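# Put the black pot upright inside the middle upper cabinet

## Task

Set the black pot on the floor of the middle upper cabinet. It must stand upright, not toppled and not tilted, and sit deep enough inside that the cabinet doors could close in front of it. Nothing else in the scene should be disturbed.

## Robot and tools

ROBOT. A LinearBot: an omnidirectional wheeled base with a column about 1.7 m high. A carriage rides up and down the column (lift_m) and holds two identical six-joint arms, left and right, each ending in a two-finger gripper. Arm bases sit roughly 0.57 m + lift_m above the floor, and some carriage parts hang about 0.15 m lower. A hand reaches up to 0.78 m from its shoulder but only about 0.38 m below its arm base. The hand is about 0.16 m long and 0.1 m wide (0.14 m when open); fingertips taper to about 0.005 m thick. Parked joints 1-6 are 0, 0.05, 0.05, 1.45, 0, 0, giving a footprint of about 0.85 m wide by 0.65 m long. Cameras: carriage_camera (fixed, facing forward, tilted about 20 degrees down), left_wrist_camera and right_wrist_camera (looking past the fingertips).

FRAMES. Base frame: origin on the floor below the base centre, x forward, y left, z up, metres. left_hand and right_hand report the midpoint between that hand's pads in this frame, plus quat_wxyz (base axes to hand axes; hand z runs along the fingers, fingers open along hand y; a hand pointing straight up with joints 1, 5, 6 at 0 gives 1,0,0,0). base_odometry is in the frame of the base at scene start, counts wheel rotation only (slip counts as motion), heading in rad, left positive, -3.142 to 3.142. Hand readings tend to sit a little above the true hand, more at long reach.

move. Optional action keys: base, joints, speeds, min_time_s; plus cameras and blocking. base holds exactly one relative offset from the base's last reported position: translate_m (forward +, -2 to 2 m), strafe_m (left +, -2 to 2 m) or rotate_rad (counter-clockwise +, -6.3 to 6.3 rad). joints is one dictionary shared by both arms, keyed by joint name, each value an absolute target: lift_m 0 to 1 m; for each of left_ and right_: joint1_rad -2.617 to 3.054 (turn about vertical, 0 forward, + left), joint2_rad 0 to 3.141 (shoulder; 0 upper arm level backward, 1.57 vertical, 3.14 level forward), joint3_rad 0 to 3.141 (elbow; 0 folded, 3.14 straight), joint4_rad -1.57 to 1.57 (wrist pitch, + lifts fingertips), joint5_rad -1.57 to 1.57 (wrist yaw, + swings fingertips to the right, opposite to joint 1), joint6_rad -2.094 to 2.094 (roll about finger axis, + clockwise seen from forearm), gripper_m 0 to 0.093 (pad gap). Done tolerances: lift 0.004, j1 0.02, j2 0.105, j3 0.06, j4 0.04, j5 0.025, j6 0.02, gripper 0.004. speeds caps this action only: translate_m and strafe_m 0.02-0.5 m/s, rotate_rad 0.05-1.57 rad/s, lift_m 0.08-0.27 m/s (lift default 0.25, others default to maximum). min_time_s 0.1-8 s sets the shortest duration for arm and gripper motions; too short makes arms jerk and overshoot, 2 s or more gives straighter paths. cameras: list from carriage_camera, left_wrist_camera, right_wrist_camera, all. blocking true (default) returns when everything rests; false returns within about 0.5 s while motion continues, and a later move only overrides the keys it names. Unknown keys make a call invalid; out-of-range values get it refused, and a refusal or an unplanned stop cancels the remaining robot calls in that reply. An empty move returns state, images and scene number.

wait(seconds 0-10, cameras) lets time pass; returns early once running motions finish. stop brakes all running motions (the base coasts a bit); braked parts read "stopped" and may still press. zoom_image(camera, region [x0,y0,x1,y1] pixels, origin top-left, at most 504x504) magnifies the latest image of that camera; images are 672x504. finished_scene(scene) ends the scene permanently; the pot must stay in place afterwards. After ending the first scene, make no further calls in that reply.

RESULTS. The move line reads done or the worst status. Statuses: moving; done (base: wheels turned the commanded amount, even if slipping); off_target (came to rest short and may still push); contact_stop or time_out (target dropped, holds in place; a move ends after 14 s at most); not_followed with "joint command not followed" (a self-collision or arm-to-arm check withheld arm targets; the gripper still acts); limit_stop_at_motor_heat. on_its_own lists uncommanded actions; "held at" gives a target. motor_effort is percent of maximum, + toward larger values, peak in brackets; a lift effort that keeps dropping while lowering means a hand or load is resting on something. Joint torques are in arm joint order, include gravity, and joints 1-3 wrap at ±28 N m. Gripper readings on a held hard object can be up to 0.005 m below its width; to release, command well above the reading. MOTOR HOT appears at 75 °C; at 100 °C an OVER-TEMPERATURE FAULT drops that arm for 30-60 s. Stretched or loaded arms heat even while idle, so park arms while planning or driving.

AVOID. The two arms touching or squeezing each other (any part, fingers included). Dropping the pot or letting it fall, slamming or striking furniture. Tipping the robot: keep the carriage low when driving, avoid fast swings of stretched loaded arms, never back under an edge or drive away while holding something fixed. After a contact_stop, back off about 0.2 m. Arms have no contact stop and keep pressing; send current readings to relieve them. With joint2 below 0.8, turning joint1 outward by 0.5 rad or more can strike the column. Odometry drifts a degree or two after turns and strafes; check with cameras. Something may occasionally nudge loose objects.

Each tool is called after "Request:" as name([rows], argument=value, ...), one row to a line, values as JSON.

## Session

Request:
move()

Request:
zoom_image(camera="carriage_camera", region=[0, 100, 252, 289])

Request:
zoom_image(camera="carriage_camera", region=[200, 100, 452, 289])

Request:
zoom_image(camera="carriage_camera", region=[420, 100, 672, 289])

Scene clock: 0.00 s.
Joint torques (N m): no reading
base_odometry: x=+0.000 y=+0.000 heading=+0.000
base_status: not commanded
joint_positions: lift_m=+0.300 left_joint1_rad=+0.004 left_joint2_rad=+0.038 left_joint3_rad=+0.032 left_joint4_rad=+1.473 left_joint5_rad=+0.016 left_joint6_rad=-0.004 left_gripper_m=+0.09396 right_joint1_rad=-0.013 right_joint2_rad=+0.032 right_joint3_rad=+0.046 right_joint4_rad=+1.480 right_joint5_rad=-0.045 right_joint6_rad=-0.037 right_gripper_m=+0.09396
joint_status: not commanded
motor_effort: lift_m=+23 drive_wheels=-2
left_hand: x=+0.2498 y=+0.3008 z=+1.3029 quat_wxyz=(+0.999, +0.008, +0.052, +0.000) (m; base frame)
right_hand: x=+0.2419 y=-0.2959 z=+1.3066 quat_wxyz=(+0.999, -0.023, +0.038, -0.024) (m; base frame)
pictures: carriage_camera, left_wrist_camera, right_wrist_camera

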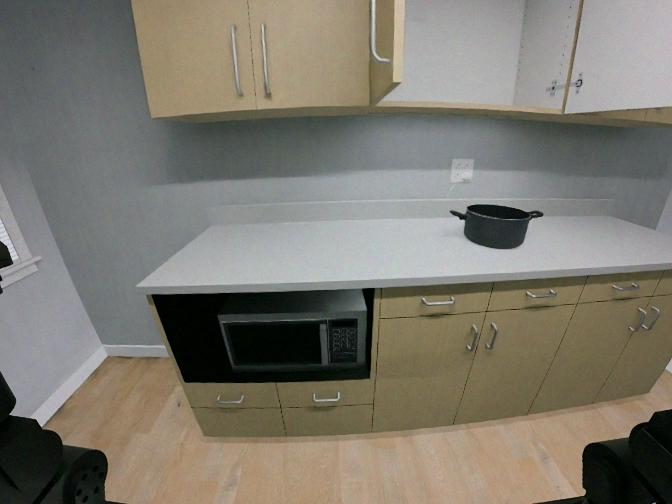

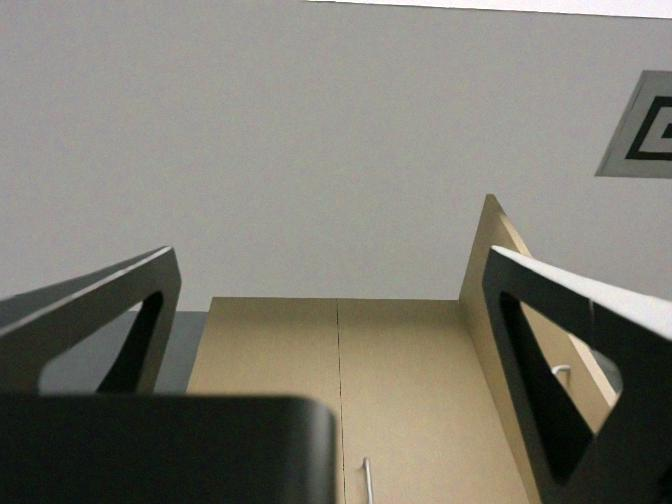

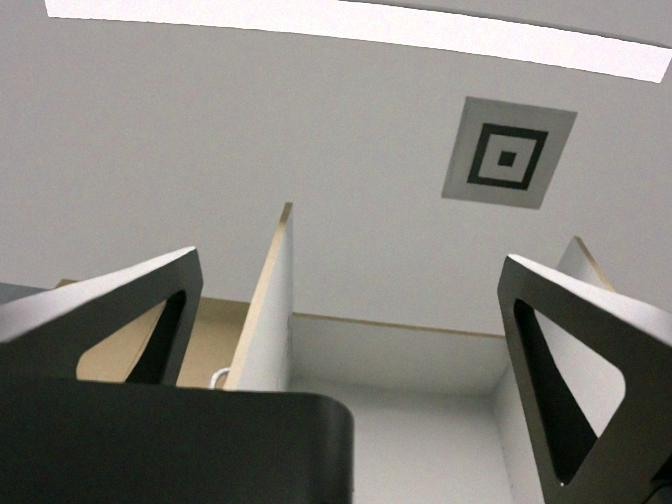

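Scaled by 2.000 from the camera's 672x504 image, which has a finer 960x720 frame.

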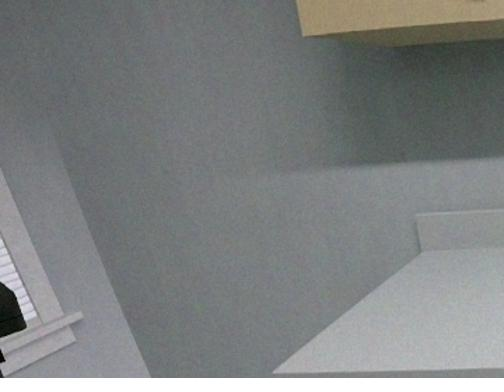

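Scaled by 2.000 from the camera's 672x504 image, which has a finer 960x720 frame.

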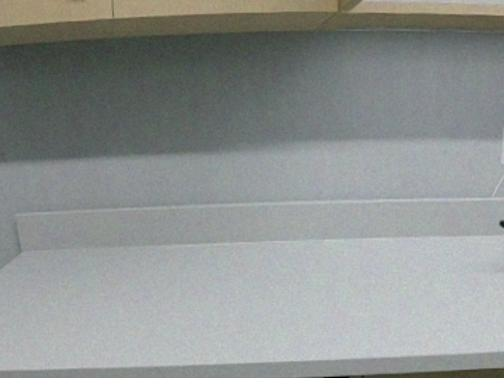

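Scaled by 2.000 from the camera's 672x504 image, which has a finer 960x720 frame.

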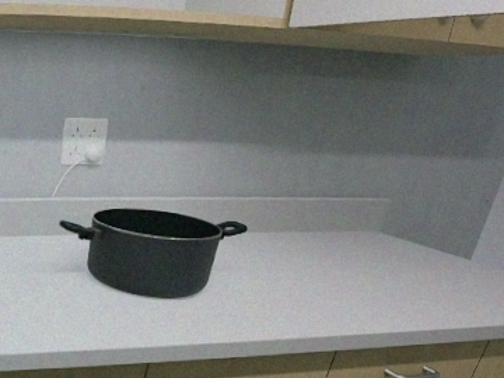

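Request:
move(base={"strafe_m":-0.72}, joints={"lift_m":0.13,"left_joint1_rad":-0.228,"left_joint2_rad":1.974,"left_joint3_rad":1.77,"left_joint4_rad":0.2156,"left_joint5_rad":-0.041,"left_joint6_rad":-1.25,"right_joint1_rad":0.413,"right_joint2_rad":1.823,"right_joint3_rad":1.525,"right_joint4_rad":0.298,"right_joint5_rad":0.6,"right_joint6_rad":1.25}, min_time_s=2, cameras=["carriage_camera"])

Request:
zoom_image(camera="carriage_camera", region=[90, 50, 342, 239])

Request:
zoom_image(camera="carriage_camera", region=[330, 50, 582, 239])

Scene clock: 10.87 s.
Joint torques (N m): left_arm=[0.05 -13.87 9.8 2.38 -0.11 -0.02] | right_arm=[0.34 -10.63 9.01 1.83 0.16 0.07]
move: done
base_odometry: x=+0.000 y=-0.720 heading=+0.000
base_status: done
joint_positions: lift_m=+0.130 left_joint1_rad=-0.229 left_joint2_rad=+1.979 left_joint3_rad=+1.738 left_joint4_rad=+0.215 left_joint5_rad=-0.027 left_joint6_rad=-1.240 left_gripper_m=+0.09398 right_joint1_rad=+0.408 right_joint2_rad=+1.824 right_joint3_rad=+1.489 right_joint4_rad=+0.296 right_joint5_rad=+0.587 right_joint6_rad=+1.236 right_gripper_m=+0.09396
joint_status: all done
motor_effort: lift_m=+21(21) drive_wheels=-4(9)
left_hand: x=+0.8324 y=+0.1661 z=+1.0534 quat_wxyz=(+0.524, -0.355, +0.622, -0.460) (m; base frame)
right_hand: x=+0.7713 y=-0.1714 z=+1.0407 quat_wxyz=(+0.604, +0.461, +0.551, +0.344) (m; base frame)
pictures: carriage_camera

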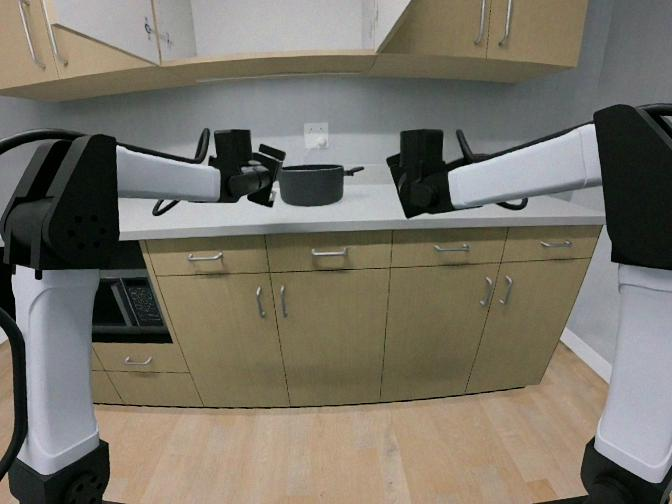

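Scaled by 2.000 from the camera's 672x504 image, which has a finer 960x720 frame.

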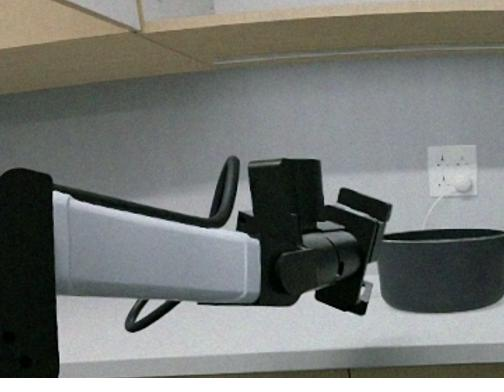

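Scaled by 2.000 from the camera's 672x504 image, which has a finer 960x720 frame.

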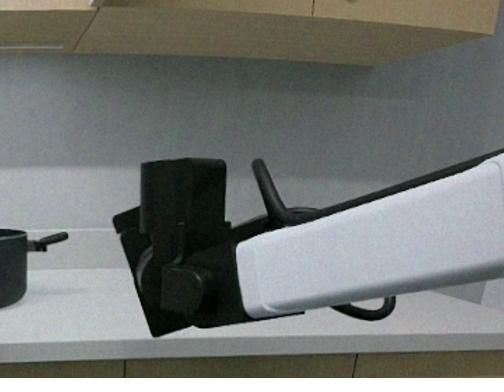

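Request:
move(base={"rotate_rad":0.095}, joints={"left_joint1_rad":-0.273,"left_joint5_rad":-0.1,"right_joint1_rad":0.368,"right_joint5_rad":0.57}, min_time_s=0.6)

Request:
move(base={"translate_m":0.2}, cameras=["all"])

Request:
zoom_image(camera="carriage_camera", region=[210, 80, 462, 269])

Scene clock: 15.27 s.
Joint torques (N m): left_arm=[-0.49 -13.93 9.77 2.41 -0.1 0] | right_arm=[-0.57 -10.43 8.95 1.86 -0.12 0.07]
move: done
base_odometry: x=+0.000 y=-0.720 heading=+0.094
base_status: done
joint_positions: lift_m=+0.130 left_joint1_rad=-0.267 left_joint2_rad=+1.979 left_joint3_rad=+1.739 left_joint4_rad=+0.212 left_joint5_rad=-0.087 left_joint6_rad=-1.240 left_gripper_m=+0.09398 right_joint1_rad=+0.373 right_joint2_rad=+1.824 right_joint3_rad=+1.489 right_joint4_rad=+0.293 right_joint5_rad=+0.582 right_joint6_rad=+1.237 right_gripper_m=+0.09396
joint_status: all done
motor_effort: lift_m=+21(21) drive_wheels=-2(10)
left_hand: x=+0.8289 y=+0.1531 z=+1.0529 quat_wxyz=(+0.529, -0.362, +0.619, -0.454) (m; base frame)
right_hand: x=+0.7757 y=-0.1897 z=+1.0401 quat_wxyz=(+0.609, +0.470, +0.545, +0.334) (m; base frame)
pictures: none

Scene clock: 17.43 s.
Joint torques (N m): left_arm=[-0.43 -13.93 9.7 2.4 -0.07 -0.01] | right_arm=[-0.35 -10.81 9.03 1.93 -0.13 0.08]
move: done
base_odometry: x=+0.199 y=-0.702 heading=+0.094
base_status: done
joint_positions: lift_m=+0.130 left_joint1_rad=-0.269 left_joint2_rad=+1.980 left_joint3_rad=+1.740 left_joint4_rad=+0.209 left_joint5_rad=-0.089 left_joint6_rad=-1.240 left_gripper_m=+0.09398 right_joint1_rad=+0.371 right_joint2_rad=+1.826 right_joint3_rad=+1.489 right_joint4_rad=+0.291 right_joint5_rad=+0.582 right_joint6_rad=+1.237 right_gripper_m=+0.09396
joint_status: not commanded
motor_effort: lift_m=+21(21) drive_wheels=-6(12)
left_hand: x=+0.8287 y=+0.1522 z=+1.0524 quat_wxyz=(+0.528, -0.362, +0.620, -0.453) (m; base frame)
right_hand: x=+0.7763 y=-0.1908 z=+1.0386 quat_wxyz=(+0.608, +0.471, +0.546, +0.332) (m; base frame)
pictures: carriage_camera, left_wrist_camera, right_wrist_camera

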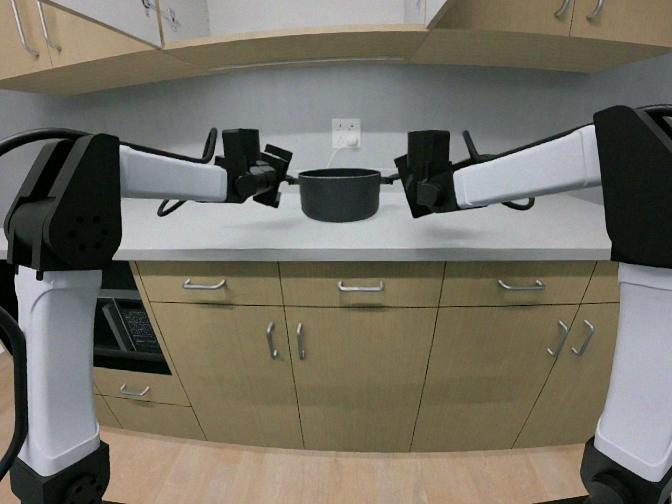

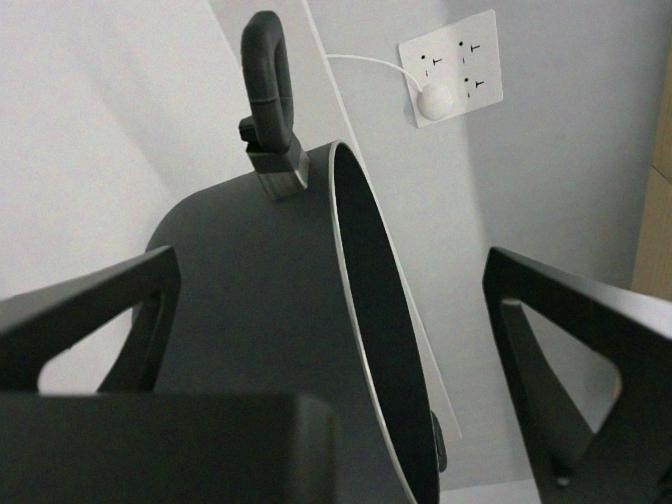

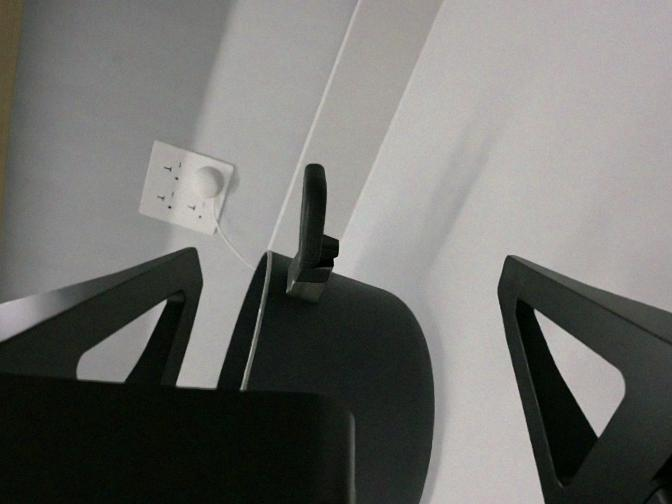

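Scaled by 2.000 from the camera's 672x504 image, which has a finer 960x720 frame.

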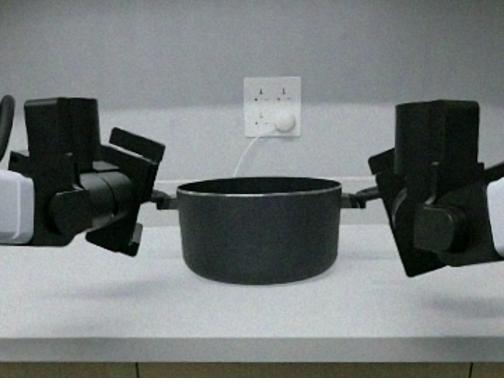

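Request:
move(base={"translate_m":0.085}, speeds={"translate_m":0.15,"lift_m":0.08}, joints={"lift_m":0.122,"left_joint1_rad":-0.228,"left_joint3_rad":1.732,"left_joint4_rad":0.254,"left_joint5_rad":-0.041,"right_joint1_rad":0.413,"right_joint5_rad":0.6,"left_gripper_m":0.07,"right_gripper_m":0.07}, min_time_s=0.6, cameras=["carriage_camera","left_wrist_camera","right_wrist_camera"])

Scene clock: 23.50 s.
Joint torques (N m): left_arm=[0.01 -14.43 6.71 2.67 0.16 0.01] | right_arm=[-0.1 -11.12 8.44 1.93 0.17 0.07]
move: done
base_odometry: x=+0.283 y=-0.694 heading=+0.093
base_status: done
joint_positions: lift_m=+0.122 left_joint1_rad=-0.229 left_joint2_rad=+1.984 left_joint3_rad=+1.734 left_joint4_rad=+0.228 left_joint5_rad=-0.055 left_joint6_rad=-1.240 left_gripper_m=+0.07013 right_joint1_rad=+0.412 right_joint2_rad=+1.830 right_joint3_rad=+1.495 right_joint4_rad=+0.286 right_joint5_rad=+0.585 right_joint6_rad=+1.237 right_gripper_m=+0.07012
joint_status: all done
motor_effort: lift_m=+21(21) drive_wheels=-6(11)
left_hand: x=+0.8345 y=+0.1708 z=+1.0440 quat_wxyz=(+0.532, -0.363, +0.616, -0.454) (m; base frame)
right_hand: x=+0.7720 y=-0.1683 z=+1.0305 quat_wxyz=(+0.602, +0.460, +0.555, +0.343) (m; base frame)
pictures: carriage_camera, left_wrist_camera, right_wrist_camera

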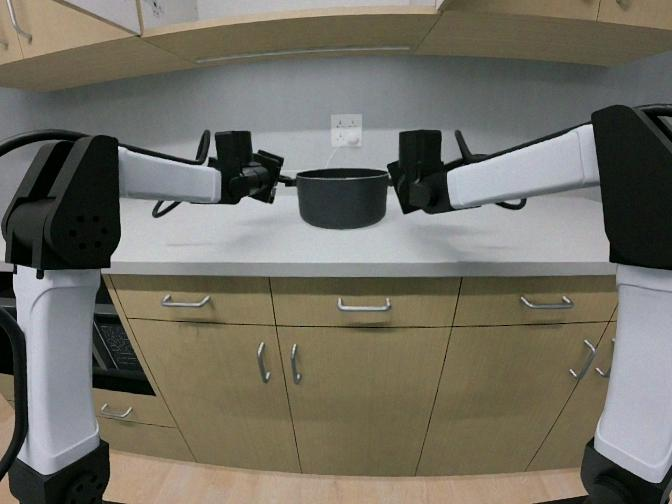

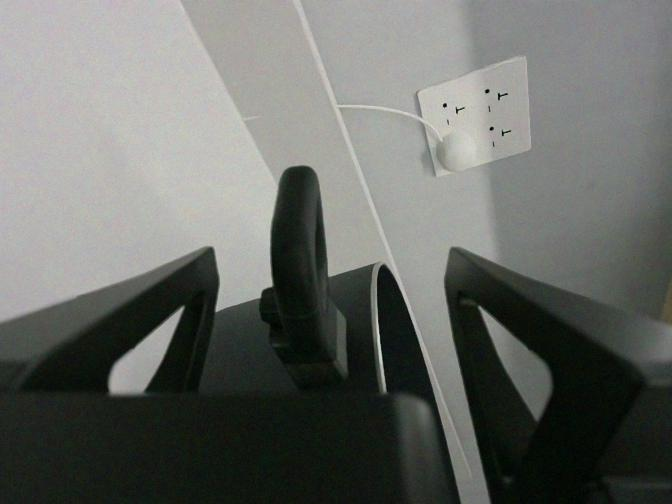

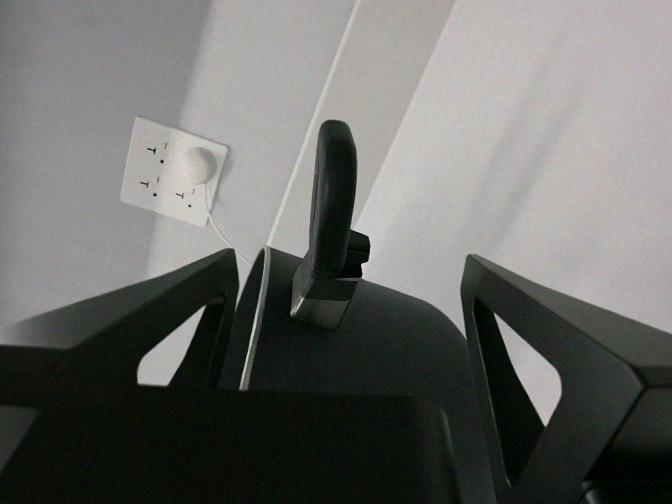

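Request:
move(base={"translate_m":0.045}, speeds={"translate_m":0.12}, joints={"left_joint3_rad":1.682,"left_joint4_rad":0.31,"left_gripper_m":0.055,"right_gripper_m":0.05}, min_time_s=0.5, cameras=["left_wrist_camera","right_wrist_camera"])

Scene clock: 26.47 s.
Joint torques (N m): left_arm=[0.01 -14.42 6.69 2.68 0.16 0] | right_arm=[-0.03 -11.18 8.57 1.95 0.16 0.06]
move: done
base_odometry: x=+0.328 y=-0.690 heading=+0.093
base_status: done
joint_positions: lift_m=+0.122 left_joint1_rad=-0.228 left_joint2_rad=+1.984 left_joint3_rad=+1.684 left_joint4_rad=+0.280 left_joint5_rad=-0.053 left_joint6_rad=-1.241 left_gripper_m=+0.05513 right_joint1_rad=+0.412 right_joint2_rad=+1.830 right_joint3_rad=+1.495 right_joint4_rad=+0.286 right_joint5_rad=+0.588 right_joint6_rad=+1.237 right_gripper_m=+0.05011
joint_status: all done
motor_effort: lift_m=+21(21) drive_wheels=-5(9)
left_hand: x=+0.8340 y=+0.1708 z=+1.0317 quat_wxyz=(+0.532, -0.362, +0.615, -0.455) (m; base frame)
right_hand: x=+0.7720 y=-0.1689 z=+1.0305 quat_wxyz=(+0.602, +0.461, +0.555, +0.342) (m; base frame)
pictures: left_wrist_camera, right_wrist_camera

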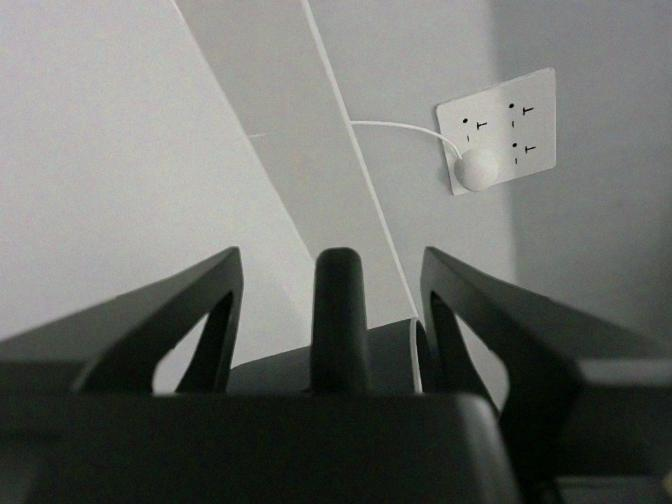

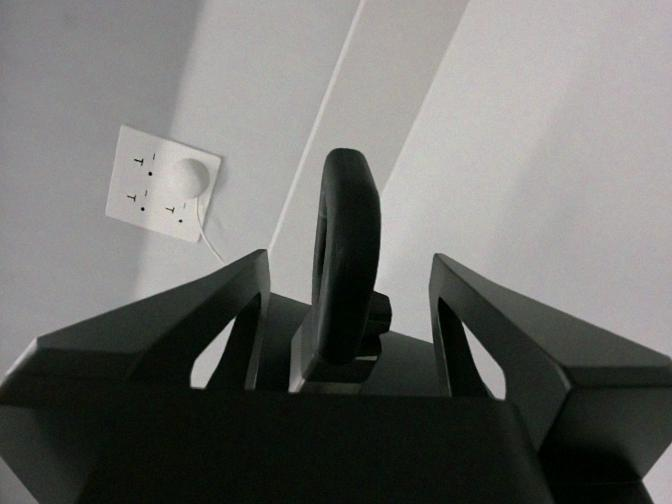

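Request:
move(joints={"left_joint1_rad":-0.266,"left_joint5_rad":-0.079,"right_joint1_rad":0.375,"right_joint5_rad":0.562,"left_gripper_m":0.04,"right_gripper_m":0.04}, min_time_s=0.5, cameras=["left_wrist_camera","right_wrist_camera"])

Scene clock: 28.07 s.
Joint torques (N m): left_arm=[-0.29 -14.42 6.65 2.68 -0.12 -0.01] | right_arm=[-0.13 -11.15 8.49 1.96 -0.14 0.07]
move: done
base_odometry: x=+0.328 y=-0.690 heading=+0.093
base_status: not commanded
joint_positions: lift_m=+0.122 left_joint1_rad=-0.264 left_joint2_rad=+1.984 left_joint3_rad=+1.684 left_joint4_rad=+0.281 left_joint5_rad=-0.065 left_joint6_rad=-1.241 left_gripper_m=+0.04013 right_joint1_rad=+0.376 right_joint2_rad=+1.830 right_joint3_rad=+1.495 right_joint4_rad=+0.286 right_joint5_rad=+0.577 right_joint6_rad=+1.237 right_gripper_m=+0.04011
joint_status: all done
motor_effort: lift_m=+21(21) drive_wheels=-6(6)
left_hand: x=+0.8294 y=+0.1513 z=+1.0318 quat_wxyz=(+0.527, -0.355, +0.619, -0.461) (m; base frame)
right_hand: x=+0.7769 y=-0.1868 z=+1.0304 quat_wxyz=(+0.606, +0.468, +0.549, +0.335) (m; base frame)
pictures: left_wrist_camera, right_wrist_camera

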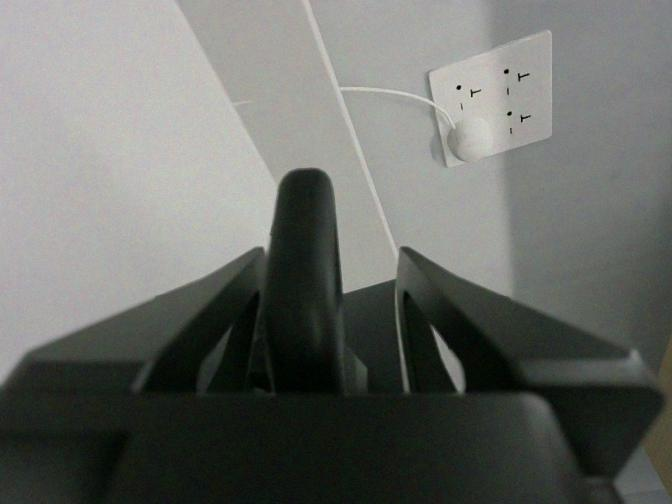

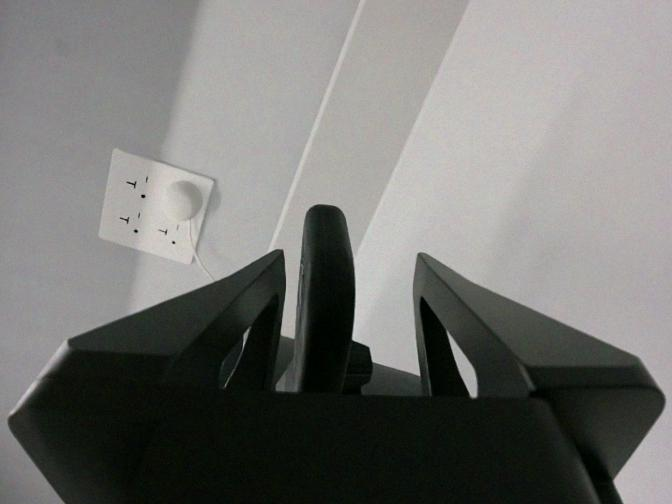

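Request:
move(joints={"left_joint1_rad":-0.25,"left_joint5_rad":-0.068,"left_joint3_rad":1.654,"left_joint4_rad":0.338,"right_joint3_rad":1.55,"right_joint4_rad":0.273,"left_gripper_m":0.03,"right_gripper_m":0.03}, min_time_s=0.5)

Request:
move(joints={"left_gripper_m":0.004,"right_gripper_m":0.004}, min_time_s=0.7, cameras=["all"])

Scene clock: 30.23 s.
Joint torques (N m): left_arm=[0.42 -14.39 6.57 2.71 0.01 0.01] | right_arm=[-0.24 -11.19 8.92 1.84 -0.18 0.07]
move: done
base_odometry: x=+0.328 y=-0.690 heading=+0.093
base_status: not commanded
joint_positions: lift_m=+0.122 left_joint1_rad=-0.255 left_joint2_rad=+1.984 left_joint3_rad=+1.657 left_joint4_rad=+0.307 left_joint5_rad=-0.065 left_joint6_rad=-1.241 left_gripper_m=+0.03013 right_joint1_rad=+0.376 right_joint2_rad=+1.830 right_joint3_rad=+1.515 right_joint4_rad=+0.273 right_joint5_rad=+0.576 right_joint6_rad=+1.237 right_gripper_m=+0.03011
joint_status: all done
motor_effort: lift_m=+21(21) drive_wheels=-5(6)
left_hand: x=+0.8302 y=+0.1568 z=+1.0249 quat_wxyz=(+0.529, -0.358, +0.618, -0.459) (m; base frame)
right_hand: x=+0.7773 y=-0.1865 z=+1.0368 quat_wxyz=(+0.607, +0.468, +0.547, +0.337) (m; base frame)
pictures: none

Scene clock: 31.23 s.
Joint torques (N m): left_arm=[0.46 -14.39 6.6 2.62 0.01 0.02] | right_arm=[-0.13 -11.18 8.94 1.8 -0.06 -0.25]
move: off_target
base_odometry: x=+0.328 y=-0.690 heading=+0.093
base_status: not commanded
joint_positions: lift_m=+0.122 left_joint1_rad=-0.255 left_joint2_rad=+1.984 left_joint3_rad=+1.657 left_joint4_rad=+0.313 left_joint5_rad=-0.065 left_joint6_rad=-1.241 left_gripper_m=+0.02163 right_joint1_rad=+0.376 right_joint2_rad=+1.830 right_joint3_rad=+1.515 right_joint4_rad=+0.276 right_joint5_rad=+0.569 right_joint6_rad=+1.266 right_gripper_m=+0.01141
joint_status: left_gripper_m off_target (ended at +0.02165, target +0.00400); right_gripper_m off_target (ended at +0.01143, target +0.00400)
motor_effort: lift_m=+21(21) drive_wheels=-5(6)
left_hand: x=+0.8302 y=+0.1568 z=+1.0265 quat_wxyz=(+0.530, -0.357, +0.616, -0.460) (m; base frame)
right_hand: x=+0.7776 y=-0.1852 z=+1.0376 quat_wxyz=(+0.601, +0.473, +0.541, +0.349) (m; base frame)
pictures: carriage_camera, left_wrist_camera, right_wrist_camera

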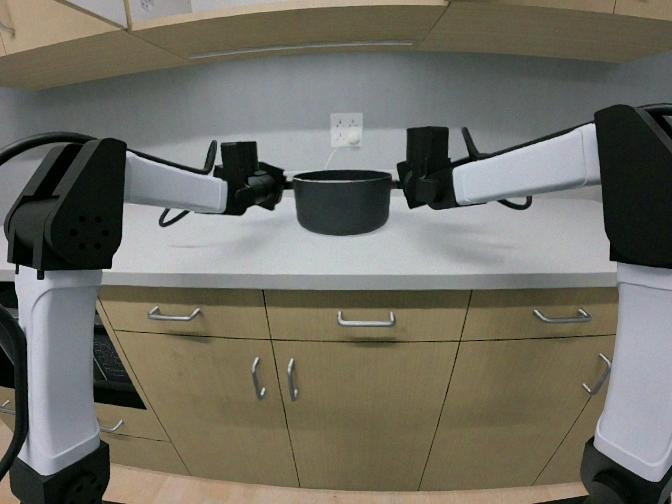

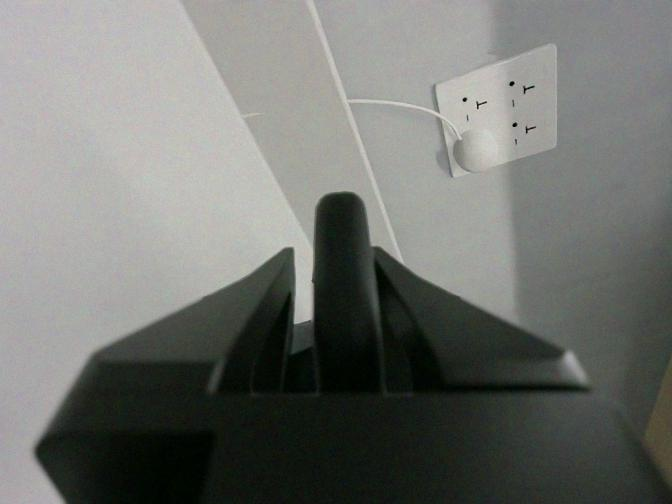

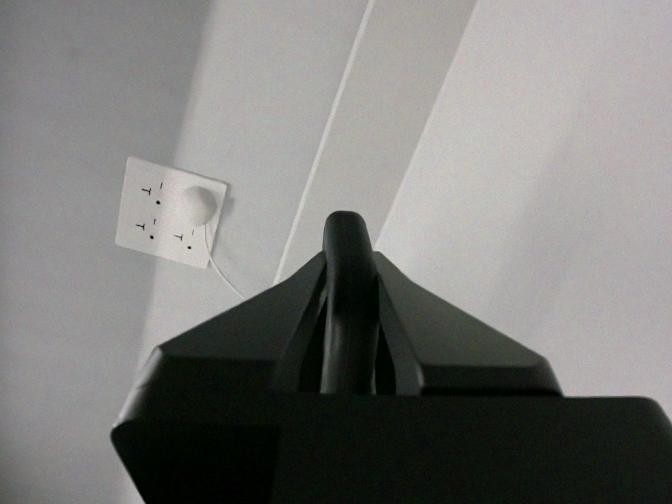

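Request:
move(joints={"lift_m":0.3}, speeds={"lift_m":0.12}, blocking=false)

Request:
wait(seconds=0.3)

Request:
move(base={"translate_m":-0.22}, joints={"lift_m":0.4}, speeds={"lift_m":0.15,"translate_m":0.25})

Request:
move(base={"strafe_m":0.117}, joints={"lift_m":0.74}, speeds={"lift_m":0.2,"strafe_m":0.2}, cameras=["all"])

Request:
zoom_image(camera="carriage_camera", region=[84, 120, 588, 498])

Scene clock: 33.70 s.
Joint torques (N m): left_arm=[0.21 -17.55 9.29 3.83 -0.02 0.37] | right_arm=[-0.13 -14.22 8.87 3.02 0.03 -0.67]
move: moving
base_odometry: x=+0.328 y=-0.690 heading=+0.093
base_status: not commanded
joint_positions: lift_m=+0.175 left_joint1_rad=-0.253 left_joint2_rad=+2.009 left_joint3_rad=+1.632 left_joint4_rad=+0.240 left_joint5_rad=-0.065 left_joint6_rad=-1.265 left_gripper_m=+0.02163 right_joint1_rad=+0.376 right_joint2_rad=+1.853 right_joint3_rad=+1.515 right_joint4_rad=+0.197 right_joint5_rad=+0.566 right_joint6_rad=+1.288 right_gripper_m=+0.01113
joint_status: lift_m moving
motor_effort: lift_m=+27(28) drive_wheels=-5(6)
left_hand: x=+0.8327 y=+0.1574 z=+1.0342 quat_wxyz=(+0.493, -0.384, +0.649, -0.434) (m; base frame)
right_hand: x=+0.7808 y=-0.1835 z=+1.0613 quat_wxyz=(+0.580, +0.484, +0.570, +0.323) (m; base frame)
pictures: none

Scene clock: 34.00 s.
Joint torques (N m): left_arm=[0.21 -18.28 9.55 3.91 -0.01 0.44] | right_arm=[-0.12 -14.83 8.98 3.12 0.03 -0.77]
earlier move: moving
base_odometry: x=+0.328 y=-0.690 heading=+0.093
base_status: not commanded
joint_positions: lift_m=+0.211 left_joint1_rad=-0.253 left_joint2_rad=+2.019 left_joint3_rad=+1.625 left_joint4_rad=+0.203 left_joint5_rad=-0.065 left_joint6_rad=-1.279 left_gripper_m=+0.02163 right_joint1_rad=+0.374 right_joint2_rad=+1.862 right_joint3_rad=+1.515 right_joint4_rad=+0.155 right_joint5_rad=+0.566 right_joint6_rad=+1.304 right_gripper_m=+0.01104
joint_status: lift_m moving
motor_effort: lift_m=+27(28) drive_wheels=-4(6)
left_hand: x=+0.8324 y=+0.1574 z=+1.0514 quat_wxyz=(+0.476, -0.396, +0.661, -0.423) (m; base frame)
right_hand: x=+0.7813 y=-0.1845 z=+1.0832 quat_wxyz=(+0.569, +0.491, +0.582, +0.311) (m; base frame)
wait: 0.30 s; no rest
pictures: none

Scene clock: 36.27 s.
Joint torques (N m): left_arm=[0.27 -18.62 9.43 3.92 -0.04 0.45] | right_arm=[0.05 -15.02 8.95 3.17 0.07 -0.71]
move: done
base_odometry: x=+0.109 y=-0.711 heading=+0.093
base_status: done
joint_positions: lift_m=+0.400 left_joint1_rad=-0.253 left_joint2_rad=+2.022 left_joint3_rad=+1.625 left_joint4_rad=+0.198 left_joint5_rad=-0.064 left_joint6_rad=-1.282 left_gripper_m=+0.02163 right_joint1_rad=+0.373 right_joint2_rad=+1.865 right_joint3_rad=+1.515 right_joint4_rad=+0.150 right_joint5_rad=+0.564 right_joint6_rad=+1.308 right_gripper_m=+0.01097
joint_status: all done
motor_effort: lift_m=+24(29) drive_wheels=-3(13)
left_hand: x=+0.8326 y=+0.1572 z=+1.2367 quat_wxyz=(+0.473, -0.398, +0.663, -0.422) (m; base frame)
right_hand: x=+0.7817 y=-0.1848 z=+1.2688 quat_wxyz=(+0.566, +0.492, +0.584, +0.309) (m; base frame)
pictures: none

Scene clock: 38.60 s.
Joint torques (N m): left_arm=[0.06 -19.89 10.02 3.87 -0.06 0.5] | right_arm=[0.49 -15.65 8.98 3.25 0.12 -0.73]
move: done
base_odometry: x=+0.098 y=-0.594 heading=+0.093
base_status: done
joint_positions: lift_m=+0.740 left_joint1_rad=-0.252 left_joint2_rad=+2.034 left_joint3_rad=+1.620 left_joint4_rad=+0.203 left_joint5_rad=-0.059 left_joint6_rad=-1.285 left_gripper_m=+0.02163 right_joint1_rad=+0.369 right_joint2_rad=+1.871 right_joint3_rad=+1.515 right_joint4_rad=+0.145 right_joint5_rad=+0.561 right_joint6_rad=+1.306 right_gripper_m=+0.01090
joint_status: all done
motor_effort: lift_m=+24(29) drive_wheels=-3(8)
left_hand: x=+0.8339 y=+0.1564 z=+1.5681 quat_wxyz=(+0.468, -0.400, +0.667, -0.420) (m; base frame)
right_hand: x=+0.7831 y=-0.1862 z=+1.6044 quat_wxyz=(+0.564, +0.493, +0.588, +0.305) (m; base frame)
pictures: carriage_camera, left_wrist_camera, right_wrist_camera

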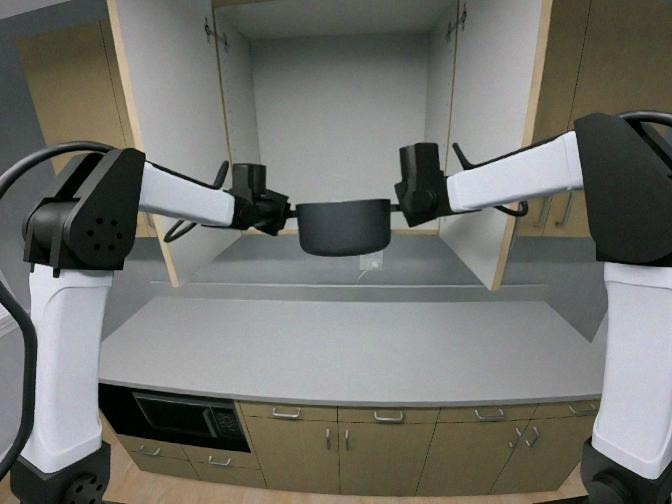

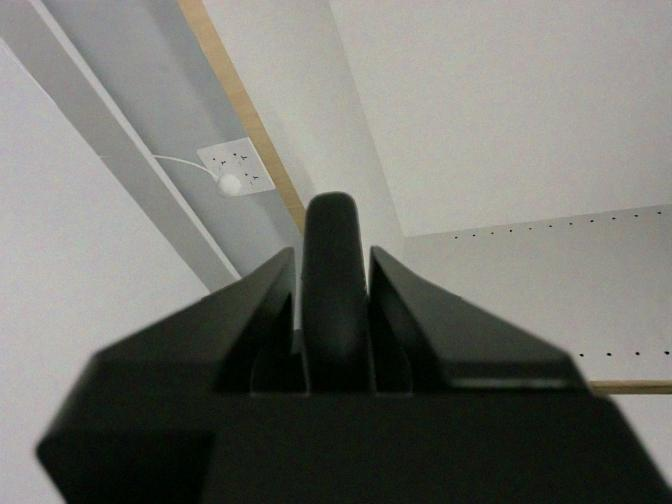

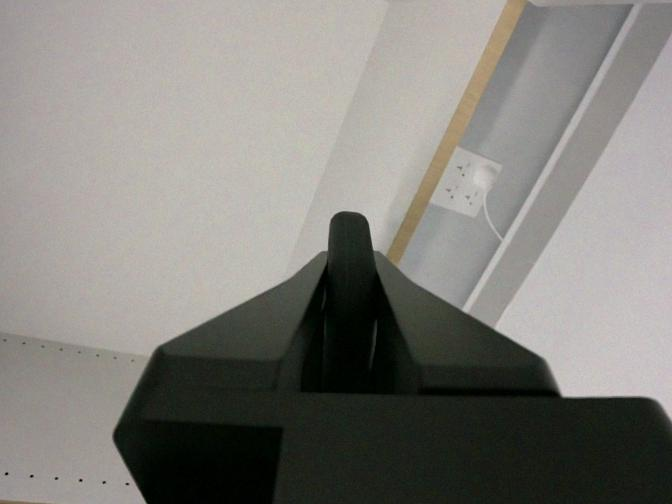

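Scaled by 1.000.

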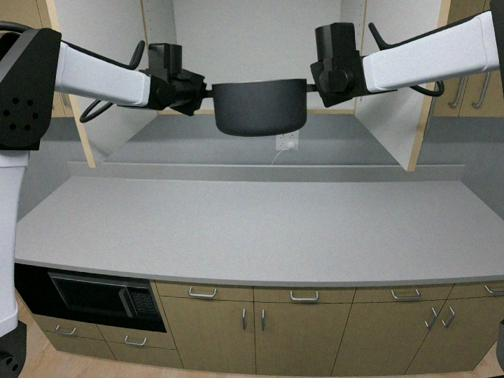

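Request:
move(base={"translate_m":0.41}, speeds={"translate_m":0.22}, joints={"lift_m":0.75,"left_joint2_rad":1.944,"left_joint4_rad":0.54,"right_joint4_rad":0.433}, min_time_s=0.8, cameras=["carriage_camera"])

Request:
zoom_image(camera="carriage_camera", region=[160, 130, 512, 394])

Scene clock: 43.73 s.
Joint torques (N m): left_arm=[0.01 -22.97 10.17 4.55 0 0.4] | right_arm=[0.35 -15.9 8.91 3.46 0.13 -0.28]
move: off_target
base_odometry: x=+0.506 y=-0.556 heading=+0.093
base_status: done
joint_positions: lift_m=+0.750 left_joint1_rad=-0.251 left_joint2_rad=+2.034 left_joint3_rad=+1.618 left_joint4_rad=+0.346 left_joint5_rad=-0.065 left_joint6_rad=-1.276 left_gripper_m=+0.02163 right_joint1_rad=+0.369 right_joint2_rad=+1.872 right_joint3_rad=+1.515 right_joint4_rad=+0.285 right_joint5_rad=+0.553 right_joint6_rad=+1.267 right_gripper_m=+0.01080
joint_status: left_joint4_rad off_target (ended at +0.346, target +0.540); right_joint4_rad off_target (ended at +0.285, target +0.433); the others done
motor_effort: lift_m=+24(30) drive_wheels=-6(11)
left_hand: x=+0.8391 y=+0.1573 z=+1.6120 quat_wxyz=(+0.509, -0.378, +0.626, -0.454) (m; base frame)
right_hand: x=+0.7877 y=-0.1833 z=+1.6440 quat_wxyz=(+0.594, +0.473, +0.554, +0.341) (m; base frame)
pictures: carriage_camera

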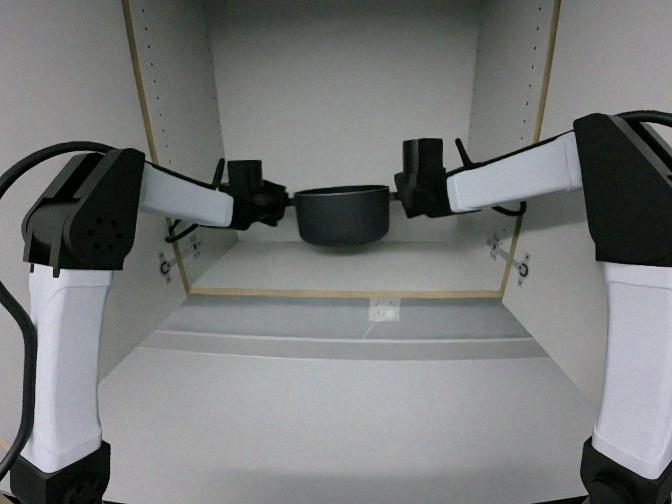

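Scaled by 1.432 from the camera's 672x504 image, which has a finer 960x720 frame.

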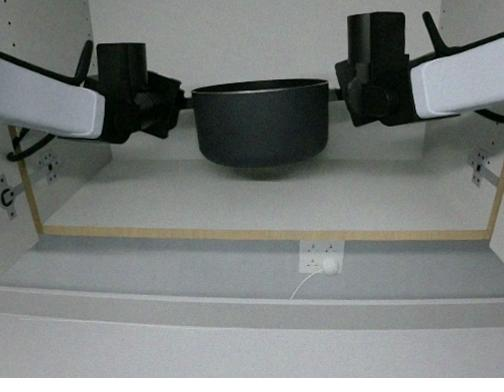

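Request:
move(base={"translate_m":0.025}, speeds={"translate_m":0.05,"lift_m":0.08}, joints={"lift_m":0.72})

Request:
move(base={"translate_m":0.012}, speeds={"translate_m":0.05})

Scene clock: 46.70 s.
Joint torques (N m): left_arm=[-0.21 -22.8 10.19 4.48 0.03 0.38] | right_arm=[0.38 -15.91 8.95 3.41 0.16 -0.29]
move: done
base_odometry: x=+0.531 y=-0.553 heading=+0.094
base_status: done
joint_positions: lift_m=+0.720 left_joint1_rad=-0.249 left_joint2_rad=+2.033 left_joint3_rad=+1.618 left_joint4_rad=+0.351 left_joint5_rad=-0.068 left_joint6_rad=-1.274 left_gripper_m=+0.02163 right_joint1_rad=+0.369 right_joint2_rad=+1.872 right_joint3_rad=+1.515 right_joint4_rad=+0.290 right_joint5_rad=+0.552 right_joint6_rad=+1.265 right_gripper_m=+0.01078
joint_status: all done
motor_effort: lift_m=+22(23) drive_wheels=-6(9)
left_hand: x=+0.8393 y=+0.1590 z=+1.5840 quat_wxyz=(+0.512, -0.378, +0.624, -0.454) (m; base frame)
right_hand: x=+0.7878 y=-0.1829 z=+1.6155 quat_wxyz=(+0.595, +0.472, +0.553, +0.343) (m; base frame)
pictures: none

Scene clock: 47.50 s.
Joint torques (N m): left_arm=[-0.25 -22.9 10.26 4.5 0.03 0.38] | right_arm=[0.38 -15.83 8.88 3.42 0.16 -0.28]
move: done
base_odometry: x=+0.543 y=-0.552 heading=+0.095
base_status: done
joint_positions: lift_m=+0.720 left_joint1_rad=-0.249 left_joint2_rad=+2.033 left_joint3_rad=+1.617 left_joint4_rad=+0.351 left_joint5_rad=-0.067 left_joint6_rad=-1.274 left_gripper_m=+0.02163 right_joint1_rad=+0.369 right_joint2_rad=+1.872 right_joint3_rad=+1.515 right_joint4_rad=+0.289 right_joint5_rad=+0.554 right_joint6_rad=+1.265 right_gripper_m=+0.01076
joint_status: not commanded
motor_effort: lift_m=+22(22) drive_wheels=+1(14)
left_hand: x=+0.8393 y=+0.1590 z=+1.5837 quat_wxyz=(+0.512, -0.378, +0.624, -0.454) (m; base frame)
right_hand: x=+0.7877 y=-0.1834 z=+1.6152 quat_wxyz=(+0.595, +0.473, +0.553, +0.342) (m; base frame)
pictures: none

Request:
move(base={"translate_m":0.012}, speeds={"translate_m":0.05}, cameras=["carriage_camera"])

Request:
zoom_image(camera="carriage_camera", region=[210, 160, 462, 349])

Scene clock: 49.23 s.
Joint torques (N m): left_arm=[-0.18 -18.77 11.34 5.19 -0.02 0.37] | right_arm=[-1.16 -14.34 8.91 3.66 -0.66 -0.27]
move: done
base_odometry: x=+0.555 y=-0.551 heading=+0.095
base_status: done
joint_positions: lift_m=+0.720 left_joint1_rad=-0.249 left_joint2_rad=+1.996 left_joint3_rad=+1.606 left_joint4_rad=+0.288 left_joint5_rad=-0.064 left_joint6_rad=-1.274 left_gripper_m=+0.02163 right_joint1_rad=+0.388 right_joint2_rad=+1.858 right_joint3_rad=+1.515 right_joint4_rad=+0.264 right_joint5_rad=+0.622 right_joint6_rad=+1.265 right_gripper_m=+0.01075
joint_status: not commanded
motor_effort: lift_m=+22(22) drive_wheels=+6(11)
left_hand: x=+0.8309 y=+0.1606 z=+1.5854 quat_wxyz=(+0.501, -0.383, +0.636, -0.445) (m; base frame)
right_hand: x=+0.7799 y=-0.1854 z=+1.6177 quat_wxyz=(+0.603, +0.485, +0.545, +0.323) (m; base frame)
pictures: carriage_camera

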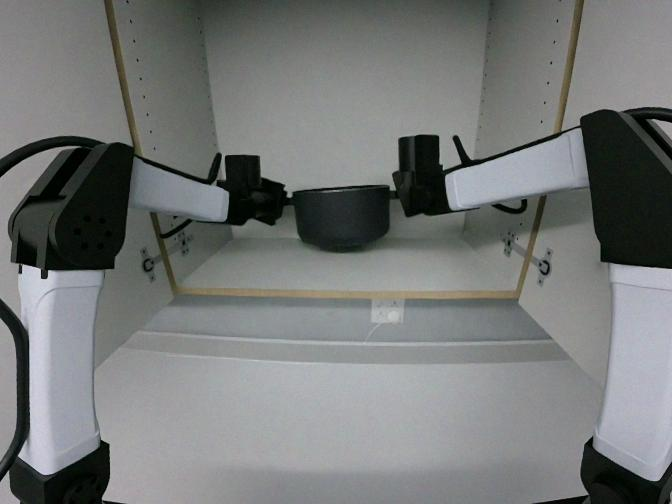

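Scaled by 2.000 from the camera's 672x504 image, which has a finer 960x720 frame.

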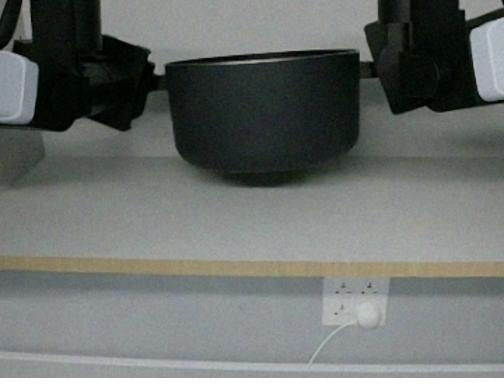

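Request:
move(base={"translate_m":-0.008}, joints={"lift_m":0.685}, speeds={"translate_m":0.05,"lift_m":0.08})

Request:
move(joints={"lift_m":0.66}, speeds={"lift_m":0.08}, cameras=["carriage_camera"])

Request:
zoom_image(camera="carriage_camera", region=[210, 140, 462, 329])

Scene clock: 50.67 s.
Joint torques (N m): left_arm=[-0.2 -19.49 11.32 4.7 0.04 0.35] | right_arm=[-0.42 -15.38 8.95 3.28 -0.08 -0.26]
move: done
base_odometry: x=+0.547 y=-0.551 heading=+0.095
base_status: done
joint_positions: lift_m=+0.685 left_joint1_rad=-0.249 left_joint2_rad=+2.003 left_joint3_rad=+1.606 left_joint4_rad=+0.333 left_joint5_rad=-0.068 left_joint6_rad=-1.271 left_gripper_m=+0.02163 right_joint1_rad=+0.379 right_joint2_rad=+1.867 right_joint3_rad=+1.515 right_joint4_rad=+0.299 right_joint5_rad=+0.569 right_joint6_rad=+1.265 right_gripper_m=+0.01073
joint_status: all done
on_its_own: left_joint4_rad moved +0.044 toward your old target +0.540
motor_effort: lift_m=+22(23) drive_wheels=-1(6)
left_hand: x=+0.8332 y=+0.1608 z=+1.5571 quat_wxyz=(+0.513, -0.377, +0.624, -0.453) (m; base frame)
right_hand: x=+0.7851 y=-0.1802 z=+1.5852 quat_wxyz=(+0.599, +0.473, +0.546, +0.345) (m; base frame)
pictures: none

Scene clock: 51.40 s.
Joint torques (N m): left_arm=[-0.29 -19.64 11.28 4.12 0.09 0.23] | right_arm=[-0.38 -15.34 8.92 2.85 -0.06 -0.25]
move: done
base_odometry: x=+0.547 y=-0.551 heading=+0.095
base_status: not commanded
joint_positions: lift_m=+0.660 left_joint1_rad=-0.249 left_joint2_rad=+2.003 left_joint3_rad=+1.606 left_joint4_rad=+0.382 left_joint5_rad=-0.073 left_joint6_rad=-1.263 left_gripper_m=+0.02163 right_joint1_rad=+0.379 right_joint2_rad=+1.867 right_joint3_rad=+1.515 right_joint4_rad=+0.339 right_joint5_rad=+0.566 right_joint6_rad=+1.265 right_gripper_m=+0.01073
joint_status: all done
on_its_own: left_joint4_rad moved +0.049 toward your old target +0.540
motor_effort: lift_m=+22(22) drive_wheels=-1(4)
left_hand: x=+0.8338 y=+0.1614 z=+1.5444 quat_wxyz=(+0.528, -0.368, +0.610, -0.462) (m; base frame)
right_hand: x=+0.7855 y=-0.1801 z=+1.5690 quat_wxyz=(+0.605, +0.470, +0.533, +0.358) (m; base frame)
pictures: carriage_camera

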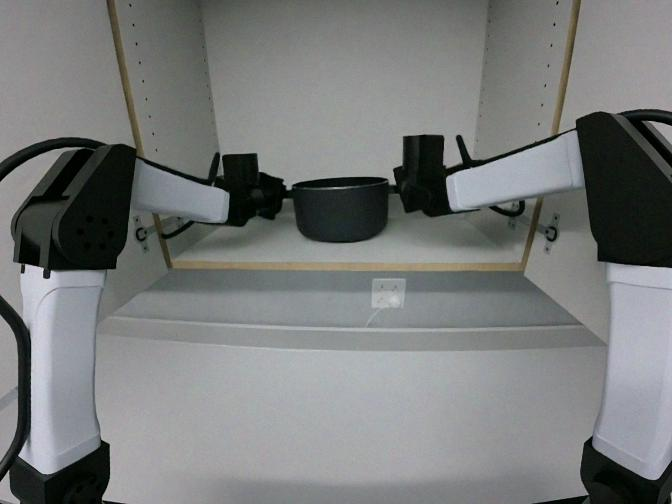

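Scaled by 2.000 from the camera's 672x504 image, which has a finer 960x720 frame.

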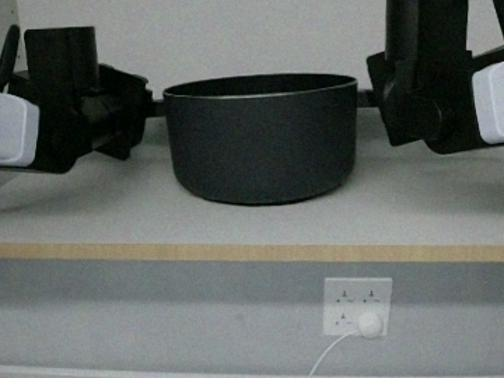

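Request:
move(joints={"lift_m":0.638,"left_joint2_rad":1.974,"left_joint4_rad":0.345,"right_joint4_rad":0.28}, speeds={"lift_m":0.08}, min_time_s=1, cameras=["carriage_camera"])

Request:
zoom_image(camera="carriage_camera", region=[210, 130, 462, 319])

Scene clock: 53.47 s.
Joint torques (N m): left_arm=[-0.25 -16.38 8.36 1.85 0.13 0.13] | right_arm=[-0.24 -14.61 8.68 1.18 -0.05 -0.3]
move: off_target
base_odometry: x=+0.547 y=-0.551 heading=+0.095
base_status: not commanded
joint_positions: lift_m=+0.638 left_joint1_rad=-0.249 left_joint2_rad=+2.002 left_joint3_rad=+1.638 left_joint4_rad=+0.388 left_joint5_rad=-0.078 left_joint6_rad=-1.251 left_gripper_m=+0.02163 right_joint1_rad=+0.377 right_joint2_rad=+1.861 right_joint3_rad=+1.518 right_joint4_rad=+0.337 right_joint5_rad=+0.566 right_joint6_rad=+1.269 right_gripper_m=+0.01073
joint_status: left_joint4_rad off_target (ended at +0.388, target +0.345); right_joint4_rad off_target (ended at +0.338, target +0.280); the others done
motor_effort: lift_m=+21(21) drive_wheels=-1(4)
left_hand: x=+0.8347 y=+0.1620 z=+1.5407 quat_wxyz=(+0.542, -0.360, +0.599, -0.468) (m; base frame)
right_hand: x=+0.7845 y=-0.1814 z=+1.5519 quat_wxyz=(+0.606, +0.471, +0.529, +0.362) (m; base frame)
pictures: carriage_camera

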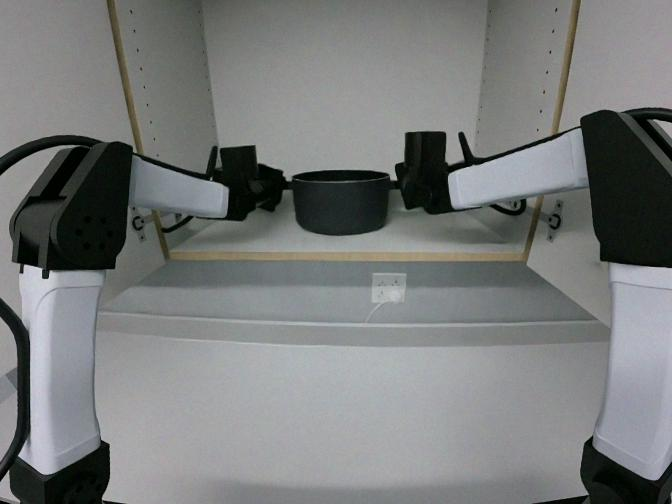

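Scaled by 2.000 from the camera's 672x504 image, which has a finer 960x720 frame.

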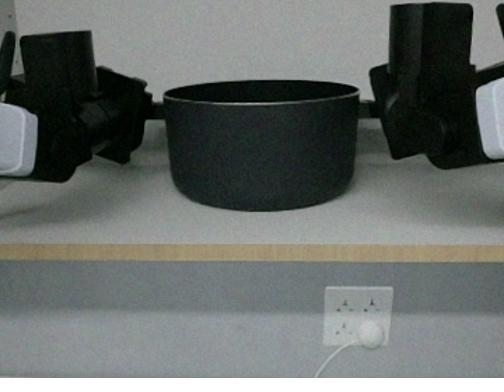

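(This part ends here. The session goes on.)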